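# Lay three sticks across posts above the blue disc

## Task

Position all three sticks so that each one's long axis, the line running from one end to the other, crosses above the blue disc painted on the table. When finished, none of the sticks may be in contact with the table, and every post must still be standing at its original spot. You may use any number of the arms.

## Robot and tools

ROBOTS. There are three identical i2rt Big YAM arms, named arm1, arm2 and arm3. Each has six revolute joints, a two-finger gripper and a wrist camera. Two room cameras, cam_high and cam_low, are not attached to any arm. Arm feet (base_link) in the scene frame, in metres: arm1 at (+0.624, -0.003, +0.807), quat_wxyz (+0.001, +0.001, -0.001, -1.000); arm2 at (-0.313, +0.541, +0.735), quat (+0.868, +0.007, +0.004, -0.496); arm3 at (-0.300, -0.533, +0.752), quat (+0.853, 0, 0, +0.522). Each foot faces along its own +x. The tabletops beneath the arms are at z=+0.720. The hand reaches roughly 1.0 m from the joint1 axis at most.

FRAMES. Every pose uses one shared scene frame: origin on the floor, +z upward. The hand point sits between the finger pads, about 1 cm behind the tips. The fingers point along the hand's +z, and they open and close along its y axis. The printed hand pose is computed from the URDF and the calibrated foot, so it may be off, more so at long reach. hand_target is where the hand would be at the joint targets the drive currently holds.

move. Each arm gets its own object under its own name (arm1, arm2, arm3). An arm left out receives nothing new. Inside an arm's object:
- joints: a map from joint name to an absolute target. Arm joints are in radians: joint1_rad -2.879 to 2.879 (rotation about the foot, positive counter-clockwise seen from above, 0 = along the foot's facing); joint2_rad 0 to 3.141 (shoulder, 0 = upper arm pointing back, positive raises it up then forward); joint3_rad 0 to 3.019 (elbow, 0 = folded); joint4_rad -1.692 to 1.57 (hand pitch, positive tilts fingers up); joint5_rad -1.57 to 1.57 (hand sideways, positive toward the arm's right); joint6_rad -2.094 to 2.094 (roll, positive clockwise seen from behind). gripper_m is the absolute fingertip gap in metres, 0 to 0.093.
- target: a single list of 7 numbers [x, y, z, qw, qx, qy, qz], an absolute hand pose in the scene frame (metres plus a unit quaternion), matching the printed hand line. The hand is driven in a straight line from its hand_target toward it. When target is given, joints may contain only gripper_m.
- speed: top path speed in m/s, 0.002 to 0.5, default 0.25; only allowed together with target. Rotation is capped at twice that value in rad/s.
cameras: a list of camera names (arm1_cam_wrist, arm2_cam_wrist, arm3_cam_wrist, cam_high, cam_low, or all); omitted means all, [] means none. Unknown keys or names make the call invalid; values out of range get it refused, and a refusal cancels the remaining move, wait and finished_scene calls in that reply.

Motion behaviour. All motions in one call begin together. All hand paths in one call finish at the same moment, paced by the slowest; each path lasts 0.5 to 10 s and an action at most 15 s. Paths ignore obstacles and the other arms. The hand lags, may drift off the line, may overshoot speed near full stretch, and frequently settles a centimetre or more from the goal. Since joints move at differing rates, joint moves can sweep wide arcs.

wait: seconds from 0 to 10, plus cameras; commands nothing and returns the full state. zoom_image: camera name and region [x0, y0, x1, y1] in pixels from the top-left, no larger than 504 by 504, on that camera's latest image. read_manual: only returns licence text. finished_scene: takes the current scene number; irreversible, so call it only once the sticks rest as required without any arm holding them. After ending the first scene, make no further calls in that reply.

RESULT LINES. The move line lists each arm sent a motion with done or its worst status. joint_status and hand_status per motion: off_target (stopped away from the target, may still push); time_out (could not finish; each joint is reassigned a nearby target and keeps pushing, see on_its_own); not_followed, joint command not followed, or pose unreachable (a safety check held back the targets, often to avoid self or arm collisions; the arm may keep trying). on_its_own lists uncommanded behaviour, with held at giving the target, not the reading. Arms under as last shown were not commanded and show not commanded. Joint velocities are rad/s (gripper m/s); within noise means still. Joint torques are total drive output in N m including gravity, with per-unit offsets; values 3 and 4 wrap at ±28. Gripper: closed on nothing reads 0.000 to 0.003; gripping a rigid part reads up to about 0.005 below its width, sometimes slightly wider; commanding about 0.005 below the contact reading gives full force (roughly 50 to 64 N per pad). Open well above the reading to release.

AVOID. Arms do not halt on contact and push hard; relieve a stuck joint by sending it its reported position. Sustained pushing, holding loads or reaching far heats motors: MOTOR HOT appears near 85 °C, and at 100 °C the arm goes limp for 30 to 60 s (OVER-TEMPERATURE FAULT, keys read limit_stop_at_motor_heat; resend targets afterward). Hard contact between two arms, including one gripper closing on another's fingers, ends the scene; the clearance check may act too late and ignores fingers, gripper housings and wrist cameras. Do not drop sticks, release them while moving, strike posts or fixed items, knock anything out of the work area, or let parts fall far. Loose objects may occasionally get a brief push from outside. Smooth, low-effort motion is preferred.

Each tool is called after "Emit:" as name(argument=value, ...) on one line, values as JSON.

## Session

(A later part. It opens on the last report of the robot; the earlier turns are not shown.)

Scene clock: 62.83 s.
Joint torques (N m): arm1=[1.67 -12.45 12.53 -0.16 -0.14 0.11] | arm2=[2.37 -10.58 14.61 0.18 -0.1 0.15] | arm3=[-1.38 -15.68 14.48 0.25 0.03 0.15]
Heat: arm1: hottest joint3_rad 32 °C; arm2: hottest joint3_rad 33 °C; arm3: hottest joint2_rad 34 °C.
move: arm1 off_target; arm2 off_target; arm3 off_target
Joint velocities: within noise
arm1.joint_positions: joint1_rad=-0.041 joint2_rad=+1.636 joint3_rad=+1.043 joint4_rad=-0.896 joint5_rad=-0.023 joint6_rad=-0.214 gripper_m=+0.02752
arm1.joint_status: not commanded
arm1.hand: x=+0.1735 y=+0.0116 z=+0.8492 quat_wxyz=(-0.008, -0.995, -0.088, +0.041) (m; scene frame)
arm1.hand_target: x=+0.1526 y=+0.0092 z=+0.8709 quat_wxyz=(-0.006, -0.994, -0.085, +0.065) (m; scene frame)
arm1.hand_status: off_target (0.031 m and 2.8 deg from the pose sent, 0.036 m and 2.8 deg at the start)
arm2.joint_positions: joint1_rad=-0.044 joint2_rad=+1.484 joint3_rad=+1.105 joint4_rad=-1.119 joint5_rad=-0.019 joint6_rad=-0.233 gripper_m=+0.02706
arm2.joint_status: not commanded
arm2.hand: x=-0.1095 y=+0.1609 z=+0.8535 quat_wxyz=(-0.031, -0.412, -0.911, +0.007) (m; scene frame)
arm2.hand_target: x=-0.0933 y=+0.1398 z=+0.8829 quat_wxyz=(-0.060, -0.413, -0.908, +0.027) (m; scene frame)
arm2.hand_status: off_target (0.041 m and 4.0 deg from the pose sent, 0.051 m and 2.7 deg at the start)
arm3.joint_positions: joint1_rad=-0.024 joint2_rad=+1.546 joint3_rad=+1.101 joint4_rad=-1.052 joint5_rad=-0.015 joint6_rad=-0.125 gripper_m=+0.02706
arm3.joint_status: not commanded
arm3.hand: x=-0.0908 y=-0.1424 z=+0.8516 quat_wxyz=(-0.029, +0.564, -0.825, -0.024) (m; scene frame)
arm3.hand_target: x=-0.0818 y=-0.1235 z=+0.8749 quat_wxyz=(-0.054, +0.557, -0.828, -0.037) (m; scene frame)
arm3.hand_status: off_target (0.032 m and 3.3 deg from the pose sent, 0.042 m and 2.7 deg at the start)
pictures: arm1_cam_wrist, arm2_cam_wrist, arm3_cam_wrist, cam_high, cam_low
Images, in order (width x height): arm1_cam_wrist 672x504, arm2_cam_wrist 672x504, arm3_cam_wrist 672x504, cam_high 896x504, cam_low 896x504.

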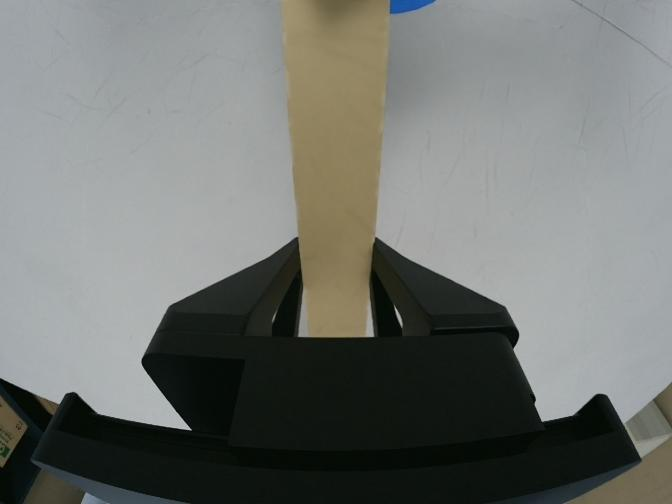

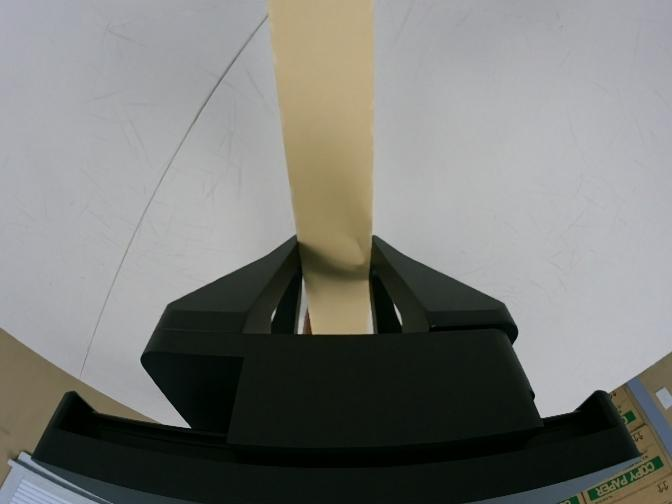

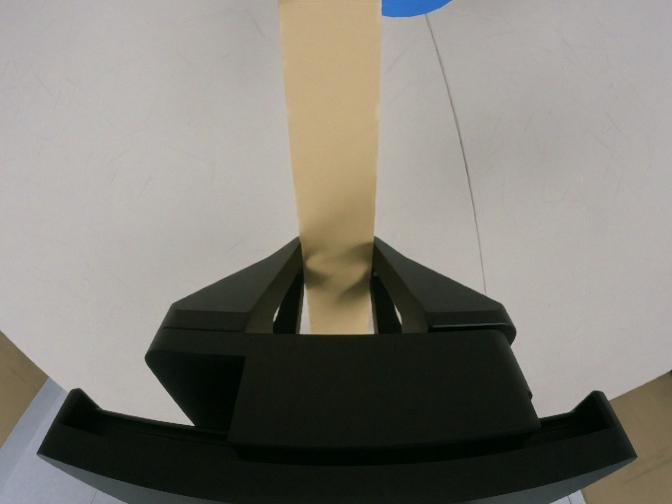

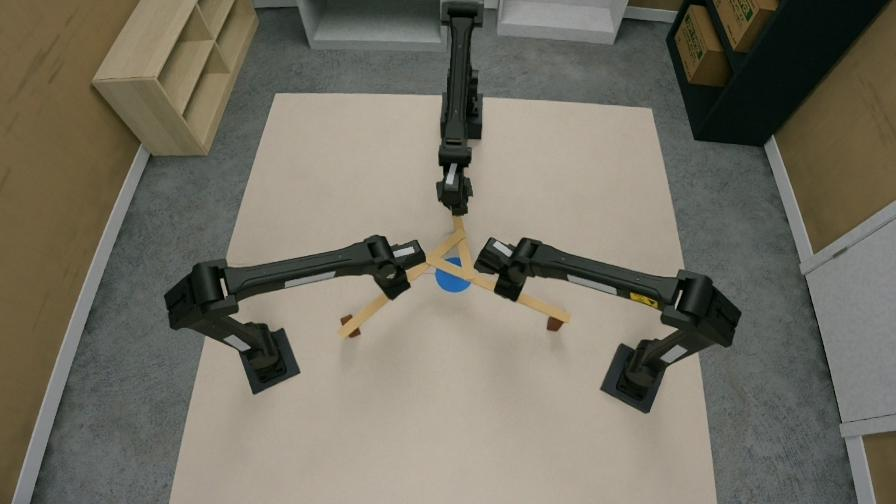

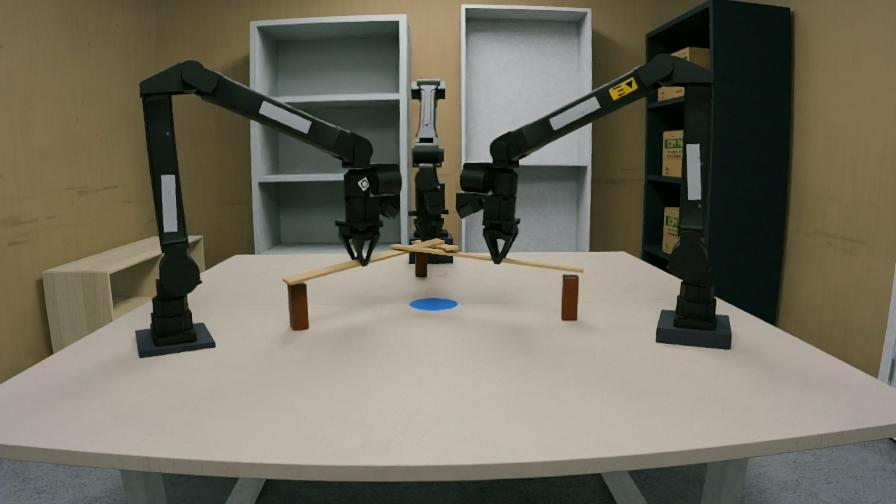

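Emit:
move(arm1={"target":[0.148,0.0071,0.872,0.0083,0.9913,0.0789,-0.1042],"speed":0.06}, arm2={"target":[-0.08,0.1304,0.884,0.0938,0.4391,0.8924,-0.0461],"speed":0.06}, arm3={"target":[-0.0766,-0.116,0.876,-0.0877,0.5409,-0.8345,-0.0569],"speed":0.06}, cameras=["cam_high","cam_low"])

Emit:
zoom_image(camera="cam_high", region=[310, 270, 390, 350])

Emit:
zoom_image(camera="cam_high", region=[410, 190, 500, 290])

Emit:
zoom_image(camera="cam_high", region=[520, 270, 600, 350])

Emit:
zoom_image(camera="cam_low", region=[270, 180, 600, 340])

Scene clock: 69.03 s.
Joint torques (N m): arm1=[0.73 -14.15 8.94 1.09 -0.17 0.07] | arm2=[2.55 -11.75 13.08 1.4 -0.01 0.19] | arm3=[-1.26 -17.85 11.52 1.03 0.02 0.11]
Heat: arm1: hottest joint3_rad 34 °C; arm2: hottest joint3_rad 35 °C; arm3: hottest joint2_rad 34 °C.
move: arm1 off_target; arm2 off_target; arm3 off_target
Joint velocities: within noise
arm1.joint_positions: joint1_rad=-0.040 joint2_rad=+1.619 joint3_rad=+1.043 joint4_rad=-0.839 joint5_rad=-0.036 joint6_rad=-0.202 gripper_m=+0.02753
arm1.joint_status: not commanded
arm1.hand: x=+0.1579 y=+0.0097 z=+0.8586 quat_wxyz=(-0.010, -0.993, -0.083, +0.079) (m; scene frame)
arm1.hand_target: x=+0.1483 y=+0.0071 z=+0.8721 quat_wxyz=(-0.009, -0.991, -0.079, +0.104) (m; scene frame)
arm1.hand_status: off_target (0.017 m and 3.0 deg from the pose sent, 0.034 m and 7.3 deg at the start)
arm2.joint_positions: joint1_rad=-0.031 joint2_rad=+1.482 joint3_rad=+1.105 joint4_rad=-1.060 joint5_rad=-0.023 joint6_rad=-0.161 gripper_m=+0.02706
arm2.joint_status: not commanded
arm2.hand: x=-0.0972 y=+0.1509 z=+0.8556 quat_wxyz=(-0.058, -0.438, -0.897, +0.022) (m; scene frame)
arm2.hand_target: x=-0.0810 y=+0.1321 z=+0.8847 quat_wxyz=(-0.094, -0.439, -0.892, +0.046) (m; scene frame)
arm2.hand_status: off_target (0.039 m and 5.0 deg from the pose sent, 0.052 m and 9.2 deg at the start)
arm3.joint_positions: joint1_rad=-0.024 joint2_rad=+1.543 joint3_rad=+1.101 joint4_rad=-0.983 joint5_rad=-0.016 joint6_rad=-0.088 gripper_m=+0.02706
arm3.joint_status: not commanded
arm3.hand: x=-0.0829 y=-0.1273 z=+0.8546 quat_wxyz=(-0.060, +0.548, -0.833, -0.042) (m; scene frame)
arm3.hand_target: x=-0.0768 y=-0.1166 z=+0.8761 quat_wxyz=(-0.088, +0.541, -0.835, -0.057) (m; scene frame)
arm3.hand_status: off_target (0.025 m and 3.7 deg from the pose sent, 0.039 m and 8.2 deg at the start)
pictures: cam_high, cam_low
Images, in order (width x height): cam_high 896x504, cam_low 896x504.

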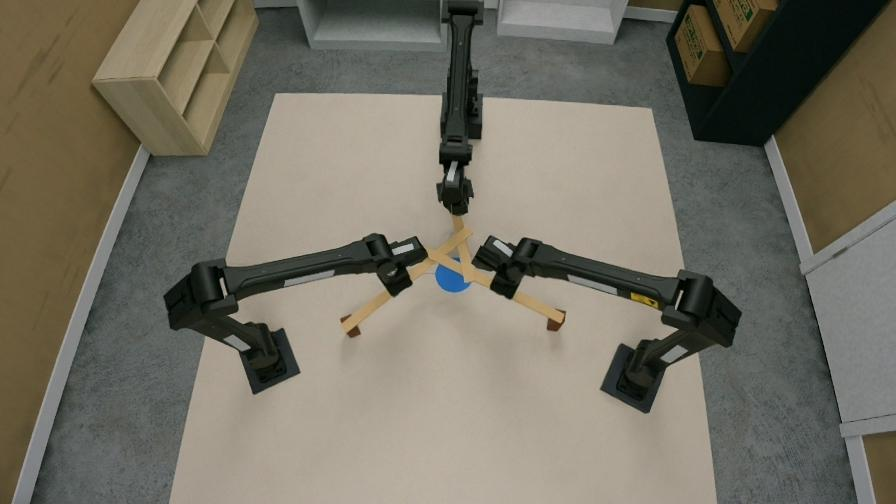

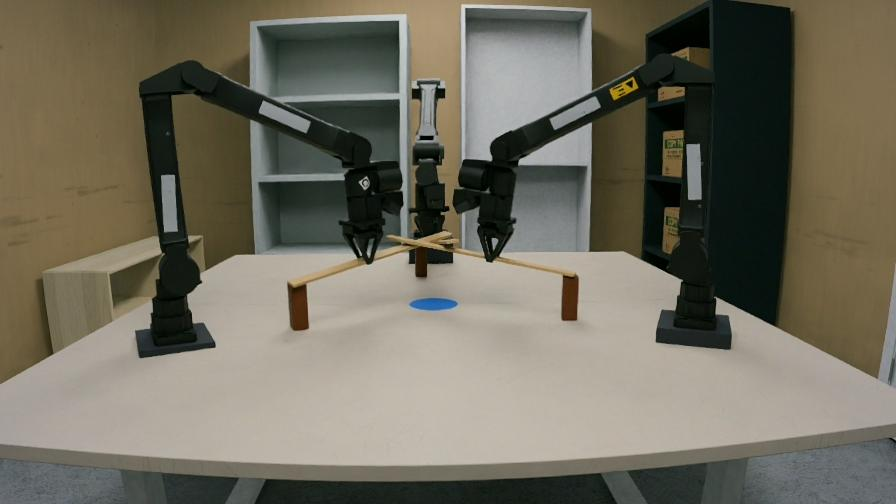

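Scaled by 6.300 from the camera's 896x504 image, which has a finer 1280x720 frame.

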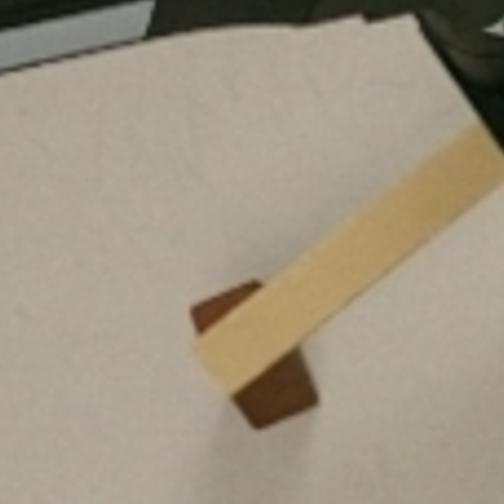

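Scaled by 5.040 from the camera's 896x504 image, which has a finer 1280x720 frame.

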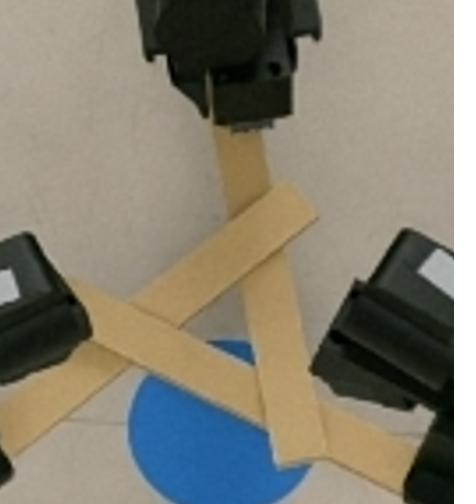

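Scaled by 6.300 from the camera's 896x504 image, which has a finer 1280x720 frame.

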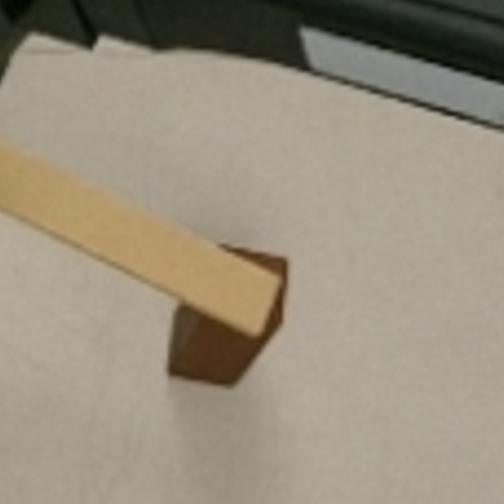

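Scaled by 1.527 from the camera's 896x504 image, which has a finer 1280x720 frame.

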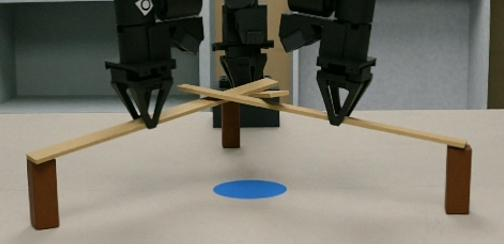

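Emit:
move(arm1={"target":[0.172,0.0125,0.852,0.0052,0.9947,0.0791,-0.0652],"speed":0.05}, arm2={"target":[-0.0785,0.1317,0.868,0.0587,0.4406,0.8954,-0.0289],"speed":0.05}, arm3={"target":[-0.0729,-0.1176,0.86,-0.0549,0.5428,-0.8373,-0.0356],"speed":0.05}, cameras=["cam_high","cam_low"])

Emit:
zoom_image(camera="cam_high", region=[310, 270, 390, 350])

Emit:
zoom_image(camera="cam_high", region=[410, 190, 500, 290])

Emit:
zoom_image(camera="cam_high", region=[520, 270, 600, 350])

Emit:
zoom_image(camera="cam_low", region=[270, 180, 600, 340])

Emit:
zoom_image(camera="cam_low", region=[370, 210, 480, 280])

Scene clock: 73.43 s.
Joint torques (N m): arm1=[0.67 -12.86 7.62 0.09 0.03 0.03] | arm2=[2.32 -9.35 13.93 0.13 0.08 0.13] | arm3=[-1.73 -14.1 13.93 0.13 0.06 0.04]
Heat: arm1: hottest joint3_rad 34 °C; arm2: hottest joint3_rad 36 °C; arm3: hottest joint2_rad 34 °C.
move: arm1 done; arm2 off_target; arm3 off_target
Joint velocities: within noise
arm1.joint_positions: joint1_rad=-0.040 joint2_rad=+1.619 joint3_rad=+1.023 joint4_rad=-0.839 joint5_rad=-0.025 joint6_rad=-0.201 gripper_m=+0.02753
arm1.joint_status: not commanded
arm1.hand: x=+0.1672 y=+0.0112 z=+0.8514 quat_wxyz=(-0.006, -0.994, -0.082, +0.068) (m; scene frame)
arm1.hand_target: x=+0.1721 y=+0.0125 z=+0.8519 quat_wxyz=(-0.005, -0.995, -0.079, +0.065) (m; scene frame)
arm1.hand_status: done (0.005 m and 0.5 deg from the pose sent, 0.016 m and 1.7 deg at the start)
arm2.joint_positions: joint1_rad=-0.020 joint2_rad=+1.507 joint3_rad=+1.123 joint4_rad=-1.079 joint5_rad=-0.012 joint6_rad=-0.148 gripper_m=+0.02706
arm2.joint_status: not commanded
arm2.hand: x=-0.0936 y=+0.1506 z=+0.8512 quat_wxyz=(-0.044, -0.439, -0.897, +0.018) (m; scene frame)
arm2.hand_target: x=-0.0791 y=+0.1328 z=+0.8683 quat_wxyz=(-0.059, -0.441, -0.895, +0.029) (m; scene frame)
arm2.hand_status: off_target (0.029 m and 2.1 deg from the pose sent, 0.029 m and 0.9 deg at the start)
arm3.joint_positions: joint1_rad=-0.024 joint2_rad=+1.561 joint3_rad=+1.107 joint4_rad=-1.012 joint5_rad=-0.012 joint6_rad=-0.087 gripper_m=+0.02706
arm3.joint_status: not commanded
arm3.hand: x=-0.0847 y=-0.1322 z=+0.8482 quat_wxyz=(-0.043, +0.548, -0.835, -0.030) (m; scene frame)
arm3.hand_target: x=-0.0733 y=-0.1183 z=+0.8601 quat_wxyz=(-0.055, +0.543, -0.837, -0.036) (m; scene frame)
arm3.hand_status: off_target (0.022 m and 1.6 deg from the pose sent, 0.015 m and 1.2 deg at the start)
pictures: cam_high, cam_low
Images, in order (width x height): cam_high 896x504, cam_low 896x504.

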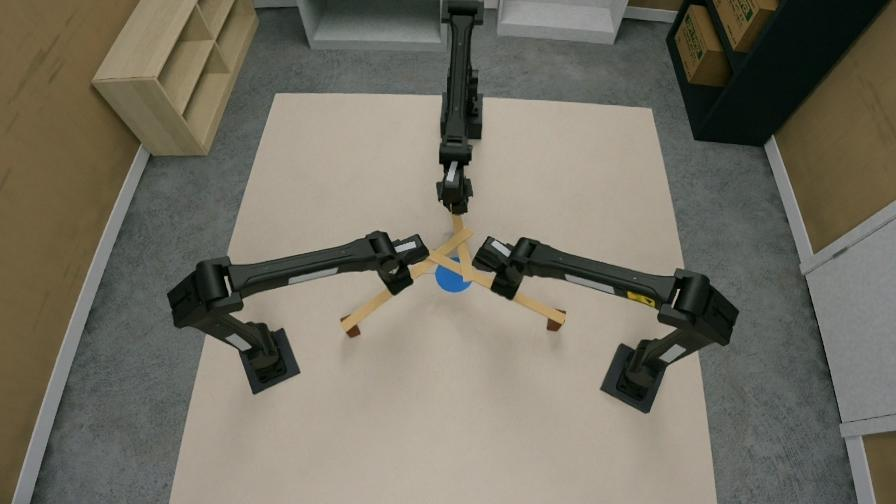

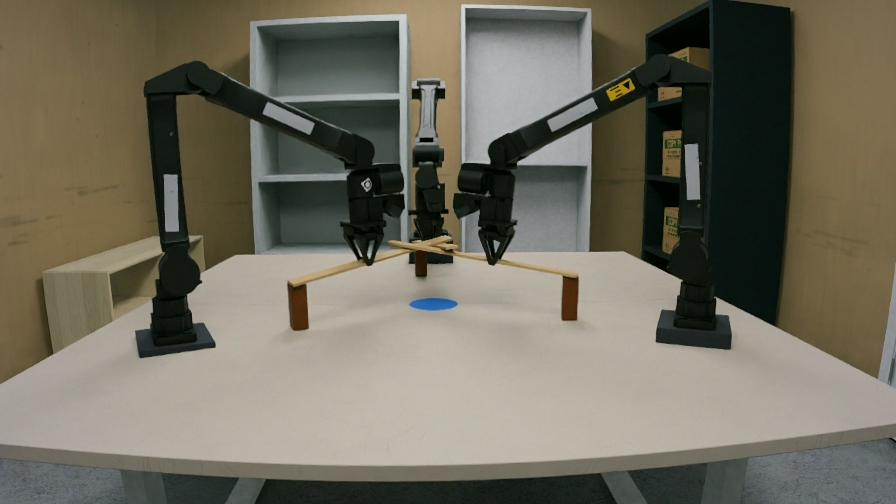

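Scaled by 6.300 from the camera's 896x504 image, which has a finer 1280x720 frame.

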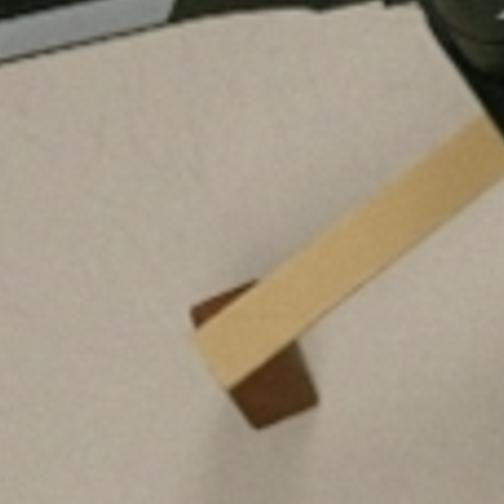

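Scaled by 5.040 from the camera's 896x504 image, which has a finer 1280x720 frame.

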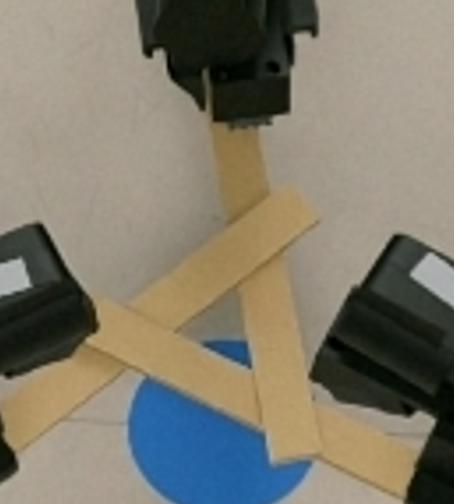

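Scaled by 6.300 from the camera's 896x504 image, which has a finer 1280x720 frame.

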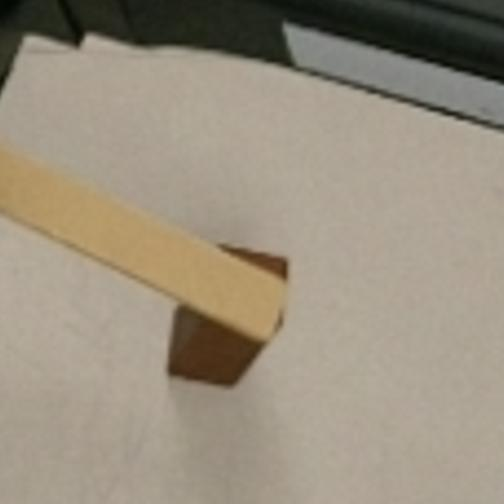

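Scaled by 1.527 from the camera's 896x504 image, which has a finer 1280x720 frame.

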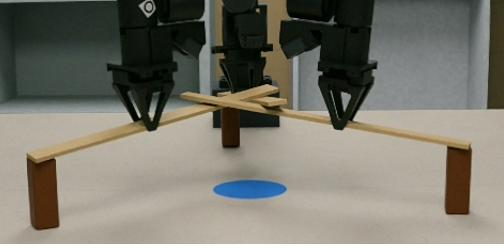

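Scaled by 4.582 from the camera's 896x504 image, which has a finer 1280x720 frame.

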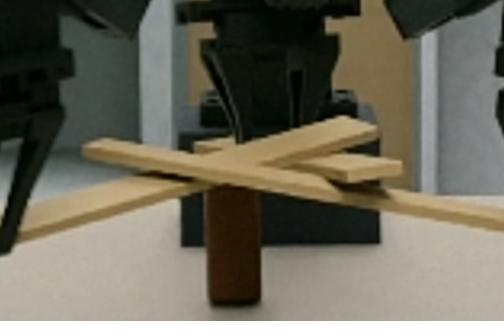

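Emit:
move(arm1={"target":[0.175,0.0127,0.843,0.0035,0.9959,0.0793,-0.0435],"speed":0.04}, arm2={"target":[-0.095,0.152,0.841,0.0391,0.4411,0.8964,-0.0193],"speed":0.04}, arm3={"target":[-0.0845,-0.1335,0.84,-0.0366,0.5434,-0.8383,-0.0237],"speed":0.04}, cameras=["cam_high","cam_low"])

Emit:
zoom_image(camera="cam_high", region=[310, 270, 390, 350])

Emit:
zoom_image(camera="cam_high", region=[410, 190, 500, 290])

Emit:
zoom_image(camera="cam_high", region=[520, 270, 600, 350])

Emit:
zoom_image(camera="cam_low", region=[370, 210, 480, 280])

Emit:
zoom_image(camera="cam_low", region=[270, 180, 600, 340])

Scene clock: 76.47 s.
Joint torques (N m): arm1=[0.91 -9.99 8.55 -0.32 0.11 -0.01] | arm2=[1.67 -9.93 7.64 1.09 0.12 0.07] | arm3=[-1.2 -13.8 9.11 0.43 0.1 0.1]
Heat: arm1: hottest joint3_rad 34 °C; arm2: hottest joint3_rad 35 °C; arm3: hottest joint2_rad 34 °C.
move: arm1 off_target; arm2 off_target; arm3 done
Joint velocities: within noise
arm1.joint_positions: joint1_rad=-0.040 joint2_rad=+1.619 joint3_rad=+1.023 joint4_rad=-0.851 joint5_rad=-0.019 joint6_rad=-0.201 gripper_m=+0.02753
arm1.joint_status: not commanded
arm1.hand: x=+0.1701 y=+0.0121 z=+0.8510 quat_wxyz=(-0.003, -0.995, -0.082, +0.062) (m; scene frame)
arm1.hand_target: x=+0.1751 y=+0.0127 z=+0.8431 quat_wxyz=(-0.003, -0.996, -0.079, +0.044) (m; scene frame)
arm1.hand_status: off_target (0.009 m and 2.1 deg from the pose sent, 0.012 m and 2.9 deg at the start)
arm2.joint_positions: joint1_rad=-0.020 joint2_rad=+1.507 joint3_rad=+1.121 joint4_rad=-1.070 joint5_rad=-0.007 joint6_rad=-0.148 gripper_m=+0.02706
arm2.joint_status: not commanded
arm2.hand: x=-0.0935 y=+0.1487 z=+0.8509 quat_wxyz=(-0.046, -0.439, -0.897, +0.022) (m; scene frame)
arm2.hand_target: x=-0.0951 y=+0.1520 z=+0.8412 quat_wxyz=(-0.039, -0.441, -0.896, +0.019) (m; scene frame)
arm2.hand_status: off_target (0.011 m and 0.9 deg from the pose sent, 0.010 m and 0.6 deg at the start)
arm3.joint_positions: joint1_rad=-0.024 joint2_rad=+1.562 joint3_rad=+1.107 joint4_rad=-1.011 joint5_rad=-0.008 joint6_rad=-0.086 gripper_m=+0.02706
arm3.joint_status: not commanded
arm3.hand: x=-0.0840 y=-0.1323 z=+0.8477 quat_wxyz=(-0.044, +0.547, -0.835, -0.028) (m; scene frame)
arm3.hand_target: x=-0.0847 y=-0.1336 z=+0.8401 quat_wxyz=(-0.037, +0.543, -0.838, -0.024) (m; scene frame)
arm3.hand_status: done (0.008 m and 1.2 deg from the pose sent, 0.008 m and 1.3 deg at the start)
pictures: cam_high, cam_low
Images, in order (width x height): cam_high 896x504, cam_low 896x504.

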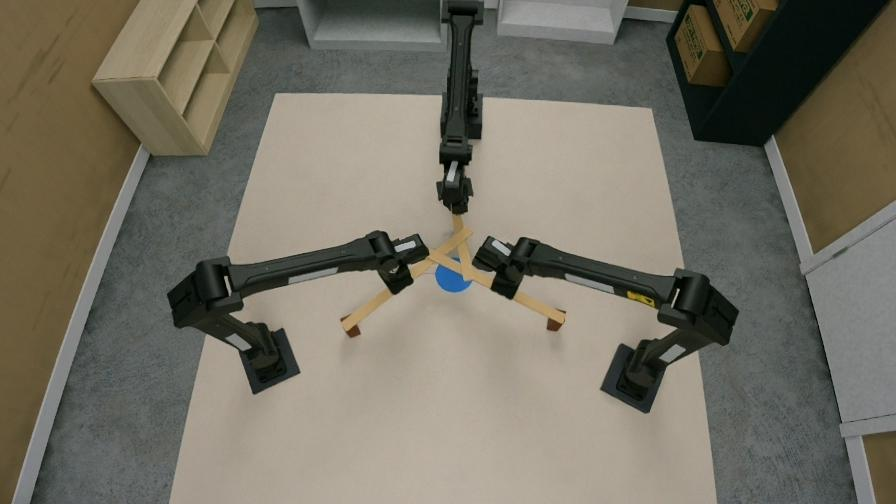

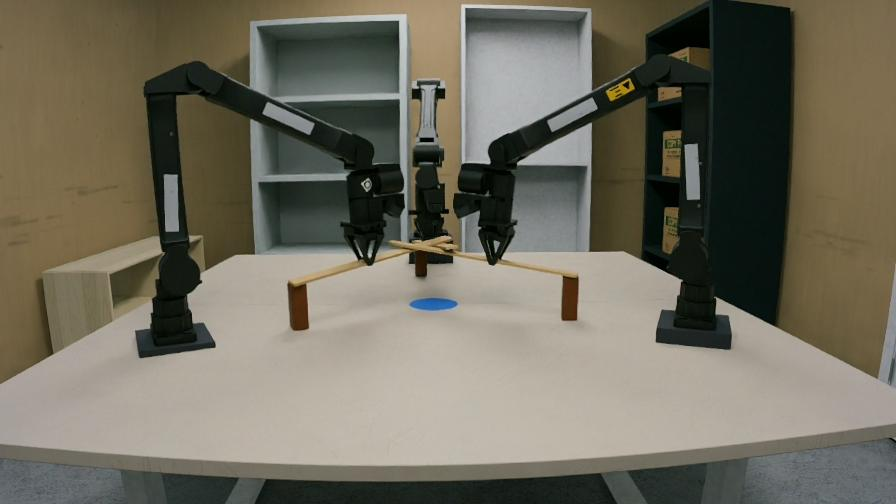

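Scaled by 6.300 from the camera's 896x504 image, which has a finer 1280x720 frame.

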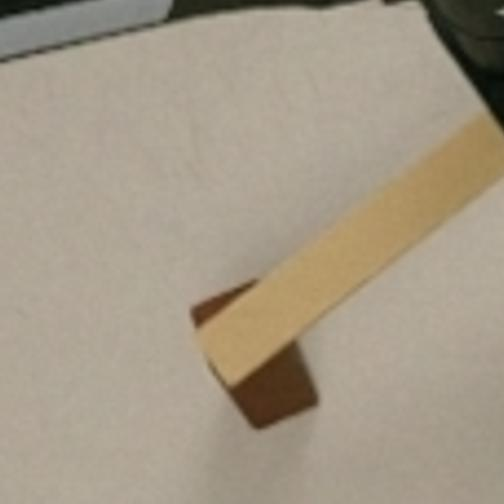

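Scaled by 5.040 from the camera's 896x504 image, which has a finer 1280x720 frame.

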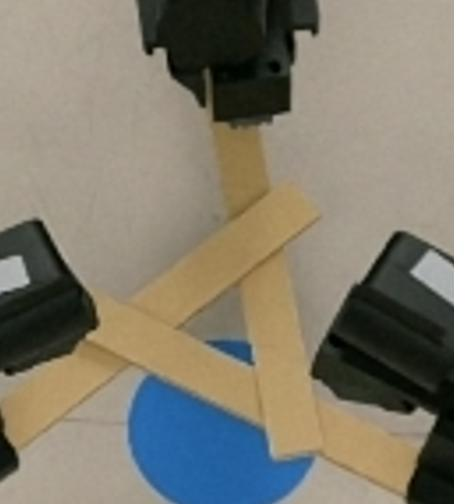

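Scaled by 6.300 from the camera's 896x504 image, which has a finer 1280x720 frame.

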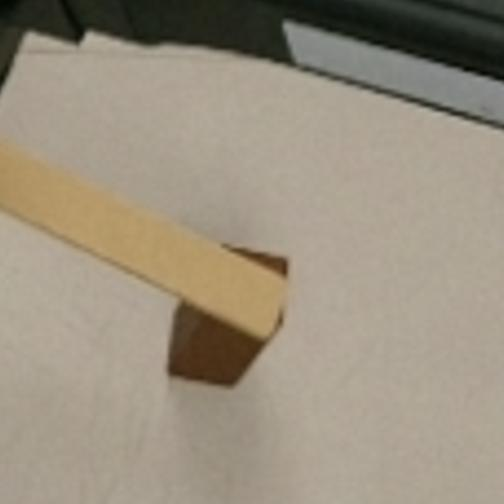

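Scaled by 4.582 from the camera's 896x504 image, which has a finer 1280x720 frame.

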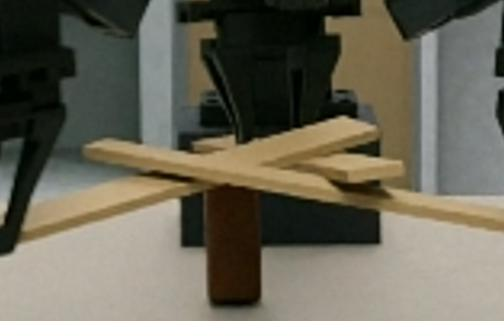

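Scaled by 1.527 from the camera's 896x504 image, which has a finer 1280x720 frame.

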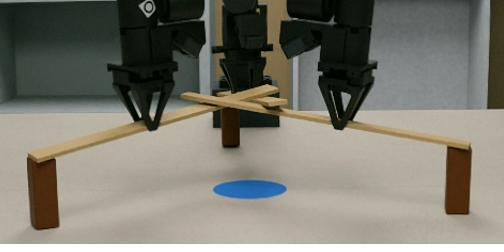

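Emit:
zoom_image(camera="cam_low", region=[270, 230, 350, 340])

Emit:
zoom_image(camera="cam_low", region=[530, 230, 610, 340])

Emit:
zoom_image(camera="cam_low", region=[330, 220, 410, 290])

Emit:
zoom_image(camera="cam_low", region=[440, 220, 540, 290])

Scaled by 4.582 from the camera's 896x504 image, which has a finer 1280x720 frame.

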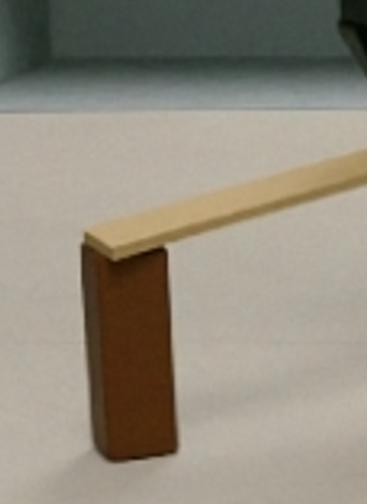

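Scaled by 4.582 from the camera's 896x504 image, which has a finer 1280x720 frame.

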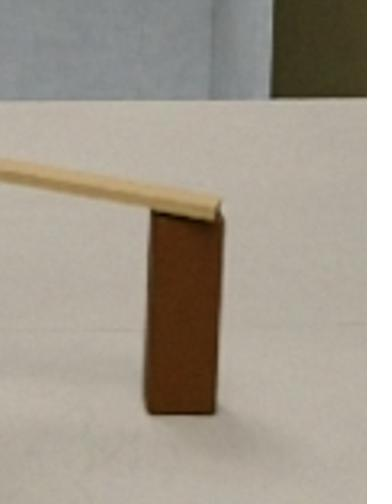

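Scaled by 6.300 from the camera's 896x504 image, which has a finer 1280x720 frame.

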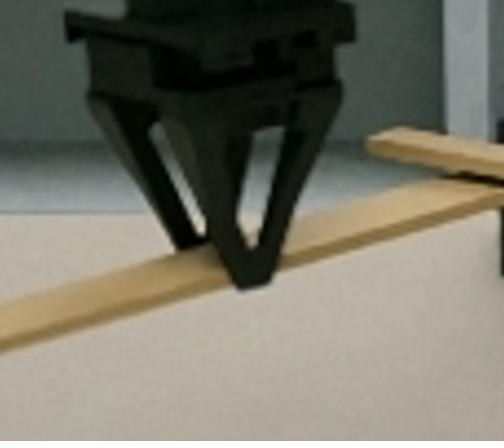

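Scaled by 5.040 from the camera's 896x504 image, which has a finer 1280x720 frame.

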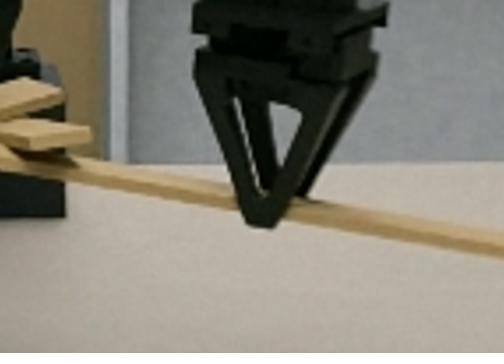

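Emit:
move(arm1={"target":[0.175,0.0127,0.836,0.0016,0.9966,0.0793,-0.0199],"speed":0.04}, arm2={"target":[-0.0965,0.154,0.836,0.0156,0.4414,0.8971,-0.0077],"speed":0.04}, arm3={"target":[-0.0857,-0.1355,0.836,-0.0146,0.5438,-0.839,-0.0095],"speed":0.04}, cameras=["cam_high","cam_low"])

Emit:
zoom_image(camera="cam_high", region=[310, 270, 390, 350])

Emit:
zoom_image(camera="cam_high", region=[410, 190, 500, 290])

Emit:
zoom_image(camera="cam_high", region=[520, 270, 600, 350])

Emit:
zoom_image(camera="cam_low", region=[370, 210, 480, 280])

Emit:
zoom_image(camera="cam_low", region=[270, 180, 600, 340])

Scene clock: 79.77 s.
Joint torques (N m): arm1=[1.44 -9.17 9.24 -0.83 0.14 0.06] | arm2=[1.79 -7.88 9.39 -0.4 0.11 0.08] | arm3=[-1.14 -12.16 10.86 -0.69 0.07 0.11]
Heat: arm1: hottest joint3_rad 33 °C; arm2: hottest joint3_rad 35 °C; arm3: hottest joint2_rad 34 °C.
move: arm1 off_target; arm2 off_target; arm3 off_target
Joint velocities: within noise
arm1.joint_positions: joint1_rad=-0.039 joint2_rad=+1.635 joint3_rad=+1.041 joint4_rad=-0.880 joint5_rad=-0.010 joint6_rad=-0.202 gripper_m=+0.02753
arm1.joint_status: not commanded
arm1.hand: x=+0.1702 y=+0.0129 z=+0.8496 quat_wxyz=(-0.001, -0.995, -0.082, +0.048) (m; scene frame)
arm1.hand_target: x=+0.1753 y=+0.0128 z=+0.8364 quat_wxyz=(-0.001, -0.997, -0.079, +0.020) (m; scene frame)
arm1.hand_status: off_target (0.014 m and 3.2 deg from the pose sent, 0.016 m and 4.8 deg at the start)
arm2.joint_positions: joint1_rad=-0.020 joint2_rad=+1.511 joint3_rad=+1.121 joint4_rad=-1.083 joint5_rad=+0.001 joint6_rad=-0.148 gripper_m=+0.02706
arm2.joint_status: not commanded
arm2.hand: x=-0.0962 y=+0.1507 z=+0.8490 quat_wxyz=(-0.037, -0.440, -0.897, +0.021) (m; scene frame)
arm2.hand_target: x=-0.0967 y=+0.1541 z=+0.8364 quat_wxyz=(-0.016, -0.441, -0.897, +0.008) (m; scene frame)
arm2.hand_status: off_target (0.013 m and 2.9 deg from the pose sent, 0.016 m and 3.8 deg at the start)
arm3.joint_positions: joint1_rad=-0.024 joint2_rad=+1.571 joint3_rad=+1.114 joint4_rad=-1.030 joint5_rad=-0.003 joint6_rad=-0.085 gripper_m=+0.02706
arm3.joint_status: not commanded
arm3.hand: x=-0.0843 y=-0.1345 z=+0.8461 quat_wxyz=(-0.036, +0.547, -0.836, -0.022) (m; scene frame)
arm3.hand_target: x=-0.0858 y=-0.1356 z=+0.8363 quat_wxyz=(-0.015, +0.544, -0.839, -0.010) (m; scene frame)
arm3.hand_status: off_target (0.010 m and 2.9 deg from the pose sent, 0.012 m and 4.1 deg at the start)
pictures: cam_high, cam_low
Images, in order (width x height): cam_high 896x504, cam_low 896x504.

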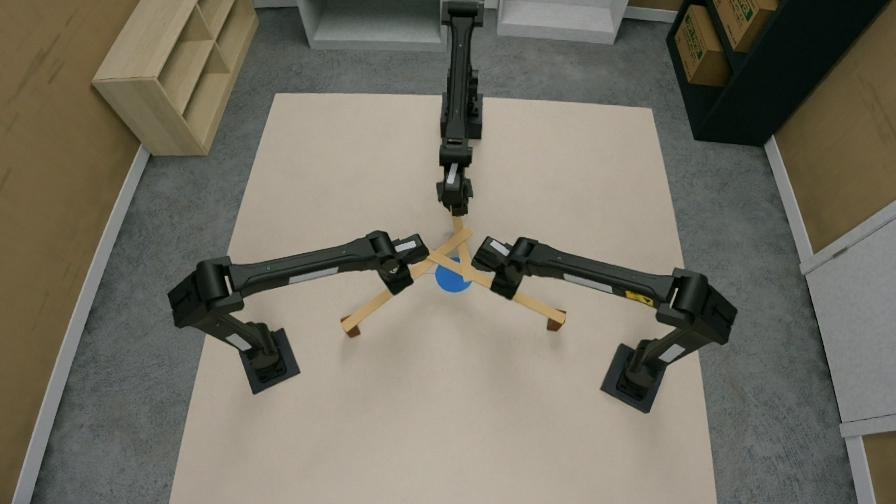

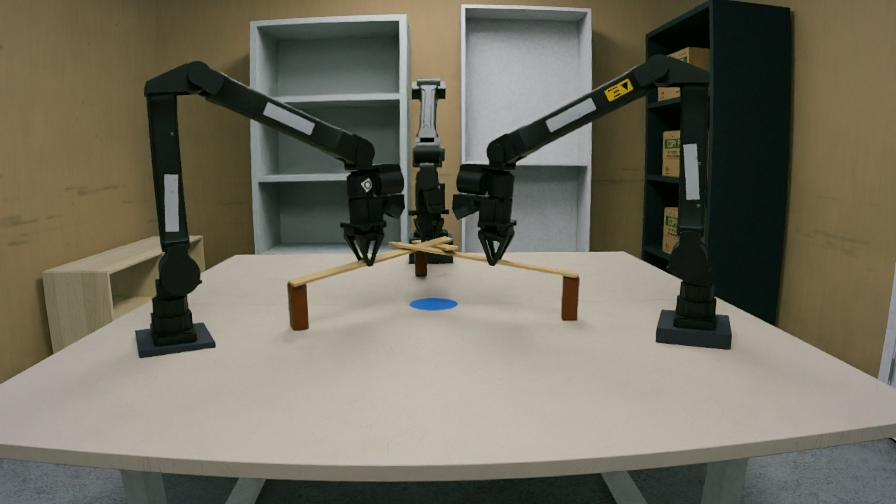

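Scaled by 6.300 from the camera's 896x504 image, which has a finer 1280x720 frame.

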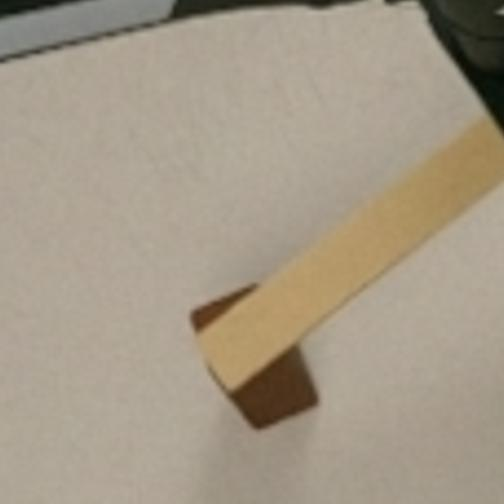

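Scaled by 5.040 from the camera's 896x504 image, which has a finer 1280x720 frame.

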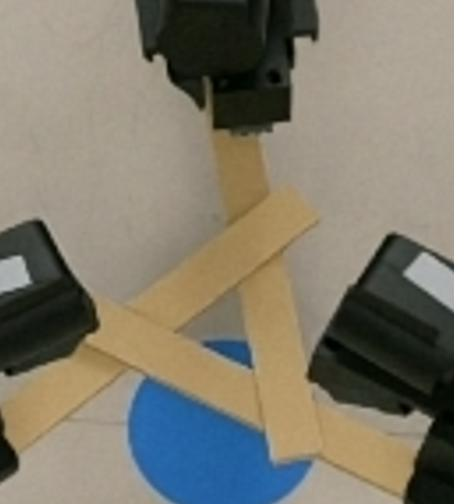

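Scaled by 6.300 from the camera's 896x504 image, which has a finer 1280x720 frame.

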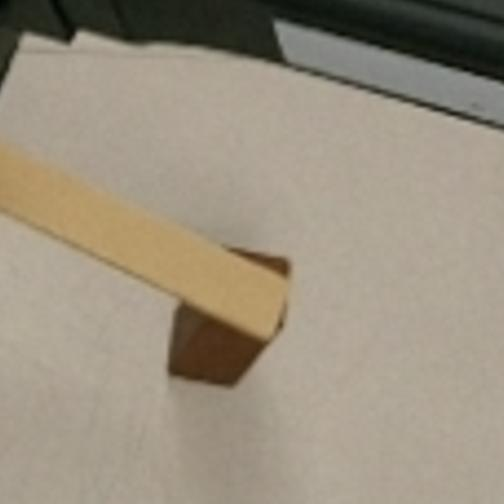

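Scaled by 4.582 from the camera's 896x504 image, which has a finer 1280x720 frame.

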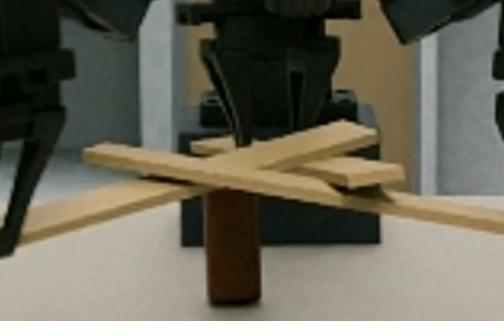

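Scaled by 1.527 from the camera's 896x504 image, which has a finer 1280x720 frame.

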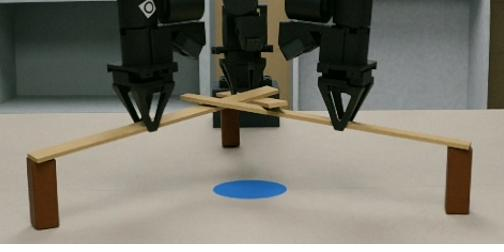

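Emit:
move(arm1={"target":[0.169,0.0126,0.842,0.0035,0.9959,0.0793,-0.0435],"speed":0.05}, arm2={"target":[-0.0957,0.1502,0.842,0.0391,0.4411,0.8964,-0.0193],"speed":0.05}, arm3={"target":[-0.0838,-0.1335,0.84,-0.0366,0.5434,-0.8383,-0.0237],"speed":0.05}, cameras=["cam_high","cam_low"])

Emit:
zoom_image(camera="cam_high", region=[310, 270, 390, 350])

Emit:
zoom_image(camera="cam_low", region=[270, 180, 600, 340])

Emit:
zoom_image(camera="cam_high", region=[420, 150, 500, 230])

Scene clock: 82.30 s.
Joint torques (N m): arm1=[0.67 -10.7 8.54 0.54 -0.22 0.01] | arm2=[1.32 -10.11 8.03 1.16 -0.04 0.03] | arm3=[-1.38 -14.68 8.64 0.69 -0.11 0.07]
Heat: arm1: hottest joint3_rad 33 °C; arm2: hottest joint3_rad 35 °C; arm3: hottest joint2_rad 34 °C.
move: arm1 done; arm2 done; arm3 done
Joint velocities: within noise
arm1.joint_positions: joint1_rad=-0.039 joint2_rad=+1.635 joint3_rad=+1.041 joint4_rad=-0.878 joint5_rad=-0.011 joint6_rad=-0.202 gripper_m=+0.02753
arm1.joint_status: not commanded
arm1.hand: x=+0.1698 y=+0.0128 z=+0.8496 quat_wxyz=(-0.001, -0.995, -0.083, +0.049) (m; scene frame)
arm1.hand_target: x=+0.1691 y=+0.0127 z=+0.8421 quat_wxyz=(-0.003, -0.996, -0.079, +0.044) (m; scene frame)
arm1.hand_status: done (0.008 m and 0.8 deg from the pose sent, 0.008 m and 0.7 deg at the start)
arm2.joint_positions: joint1_rad=-0.020 joint2_rad=+1.511 joint3_rad=+1.121 joint4_rad=-1.076 joint5_rad=-0.003 joint6_rad=-0.148 gripper_m=+0.02706
arm2.joint_status: not commanded
arm2.hand: x=-0.0947 y=+0.1496 z=+0.8491 quat_wxyz=(-0.041, -0.439, -0.897, +0.021) (m; scene frame)
arm2.hand_target: x=-0.0958 y=+0.1502 z=+0.8422 quat_wxyz=(-0.039, -0.441, -0.896, +0.019) (m; scene frame)
arm2.hand_status: done (0.007 m and 0.4 deg from the pose sent, 0.007 m and 0.4 deg at the start)
arm3.joint_positions: joint1_rad=-0.024 joint2_rad=+1.571 joint3_rad=+1.114 joint4_rad=-1.020 joint5_rad=-0.004 joint6_rad=-0.085 gripper_m=+0.02706
arm3.joint_status: not commanded
arm3.hand: x=-0.0832 y=-0.1323 z=+0.8463 quat_wxyz=(-0.040, +0.547, -0.836, -0.024) (m; scene frame)
arm3.hand_target: x=-0.0839 y=-0.1335 z=+0.8401 quat_wxyz=(-0.037, +0.543, -0.838, -0.024) (m; scene frame)
arm3.hand_status: done (0.006 m and 0.7 deg from the pose sent, 0.006 m and 0.6 deg at the start)
pictures: cam_high, cam_low
Images, in order (width x height): cam_high 896x504, cam_low 896x504.

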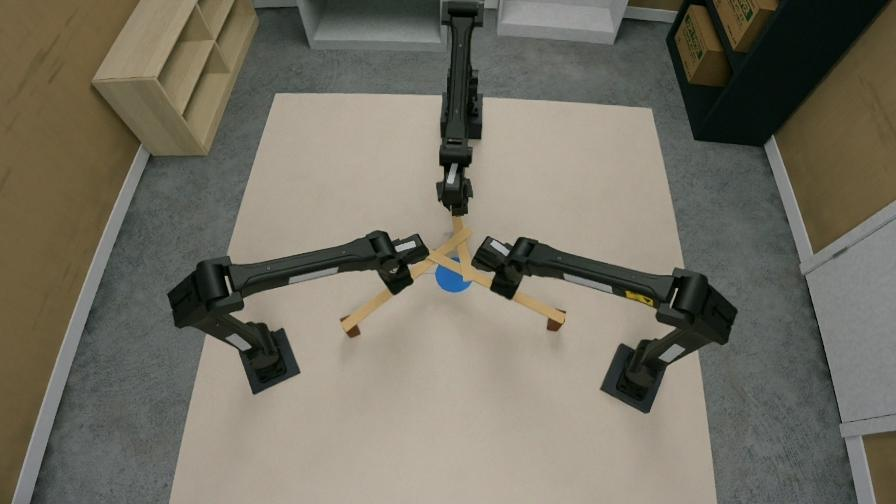

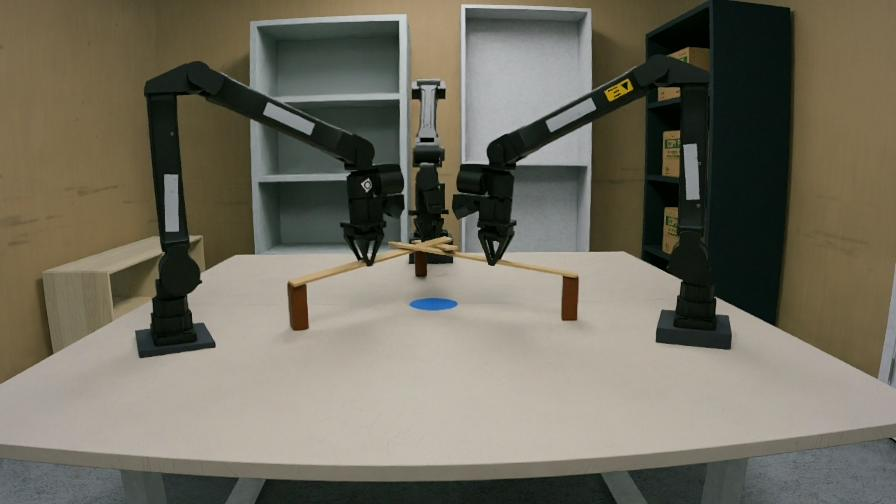

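Scaled by 6.300 from the camera's 896x504 image, which has a finer 1280x720 frame.

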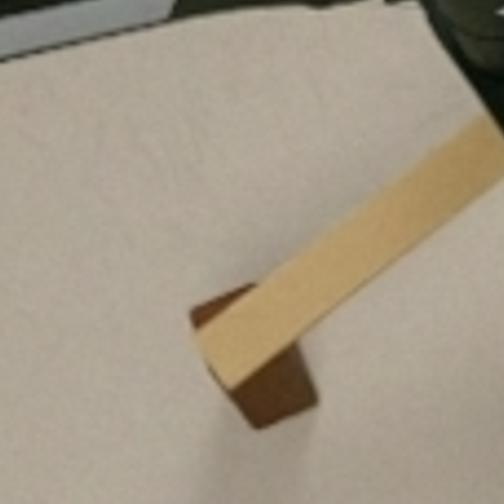

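Scaled by 1.527 from the camera's 896x504 image, which has a finer 1280x720 frame.

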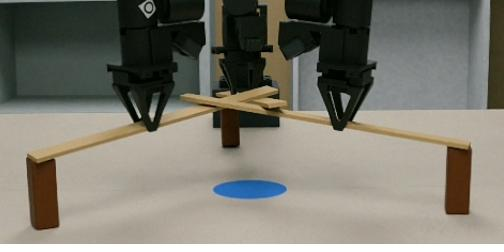

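Scaled by 6.300 from the camera's 896x504 image, which has a finer 1280x720 frame.

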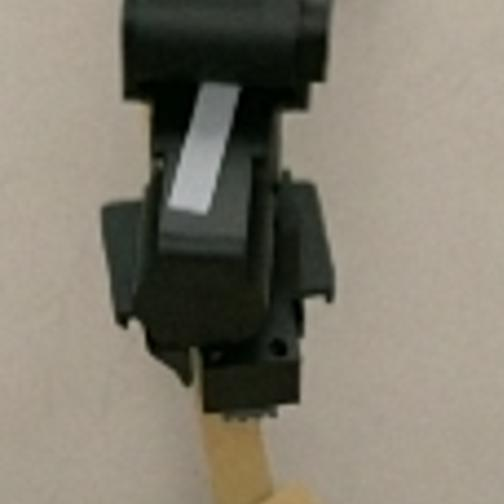

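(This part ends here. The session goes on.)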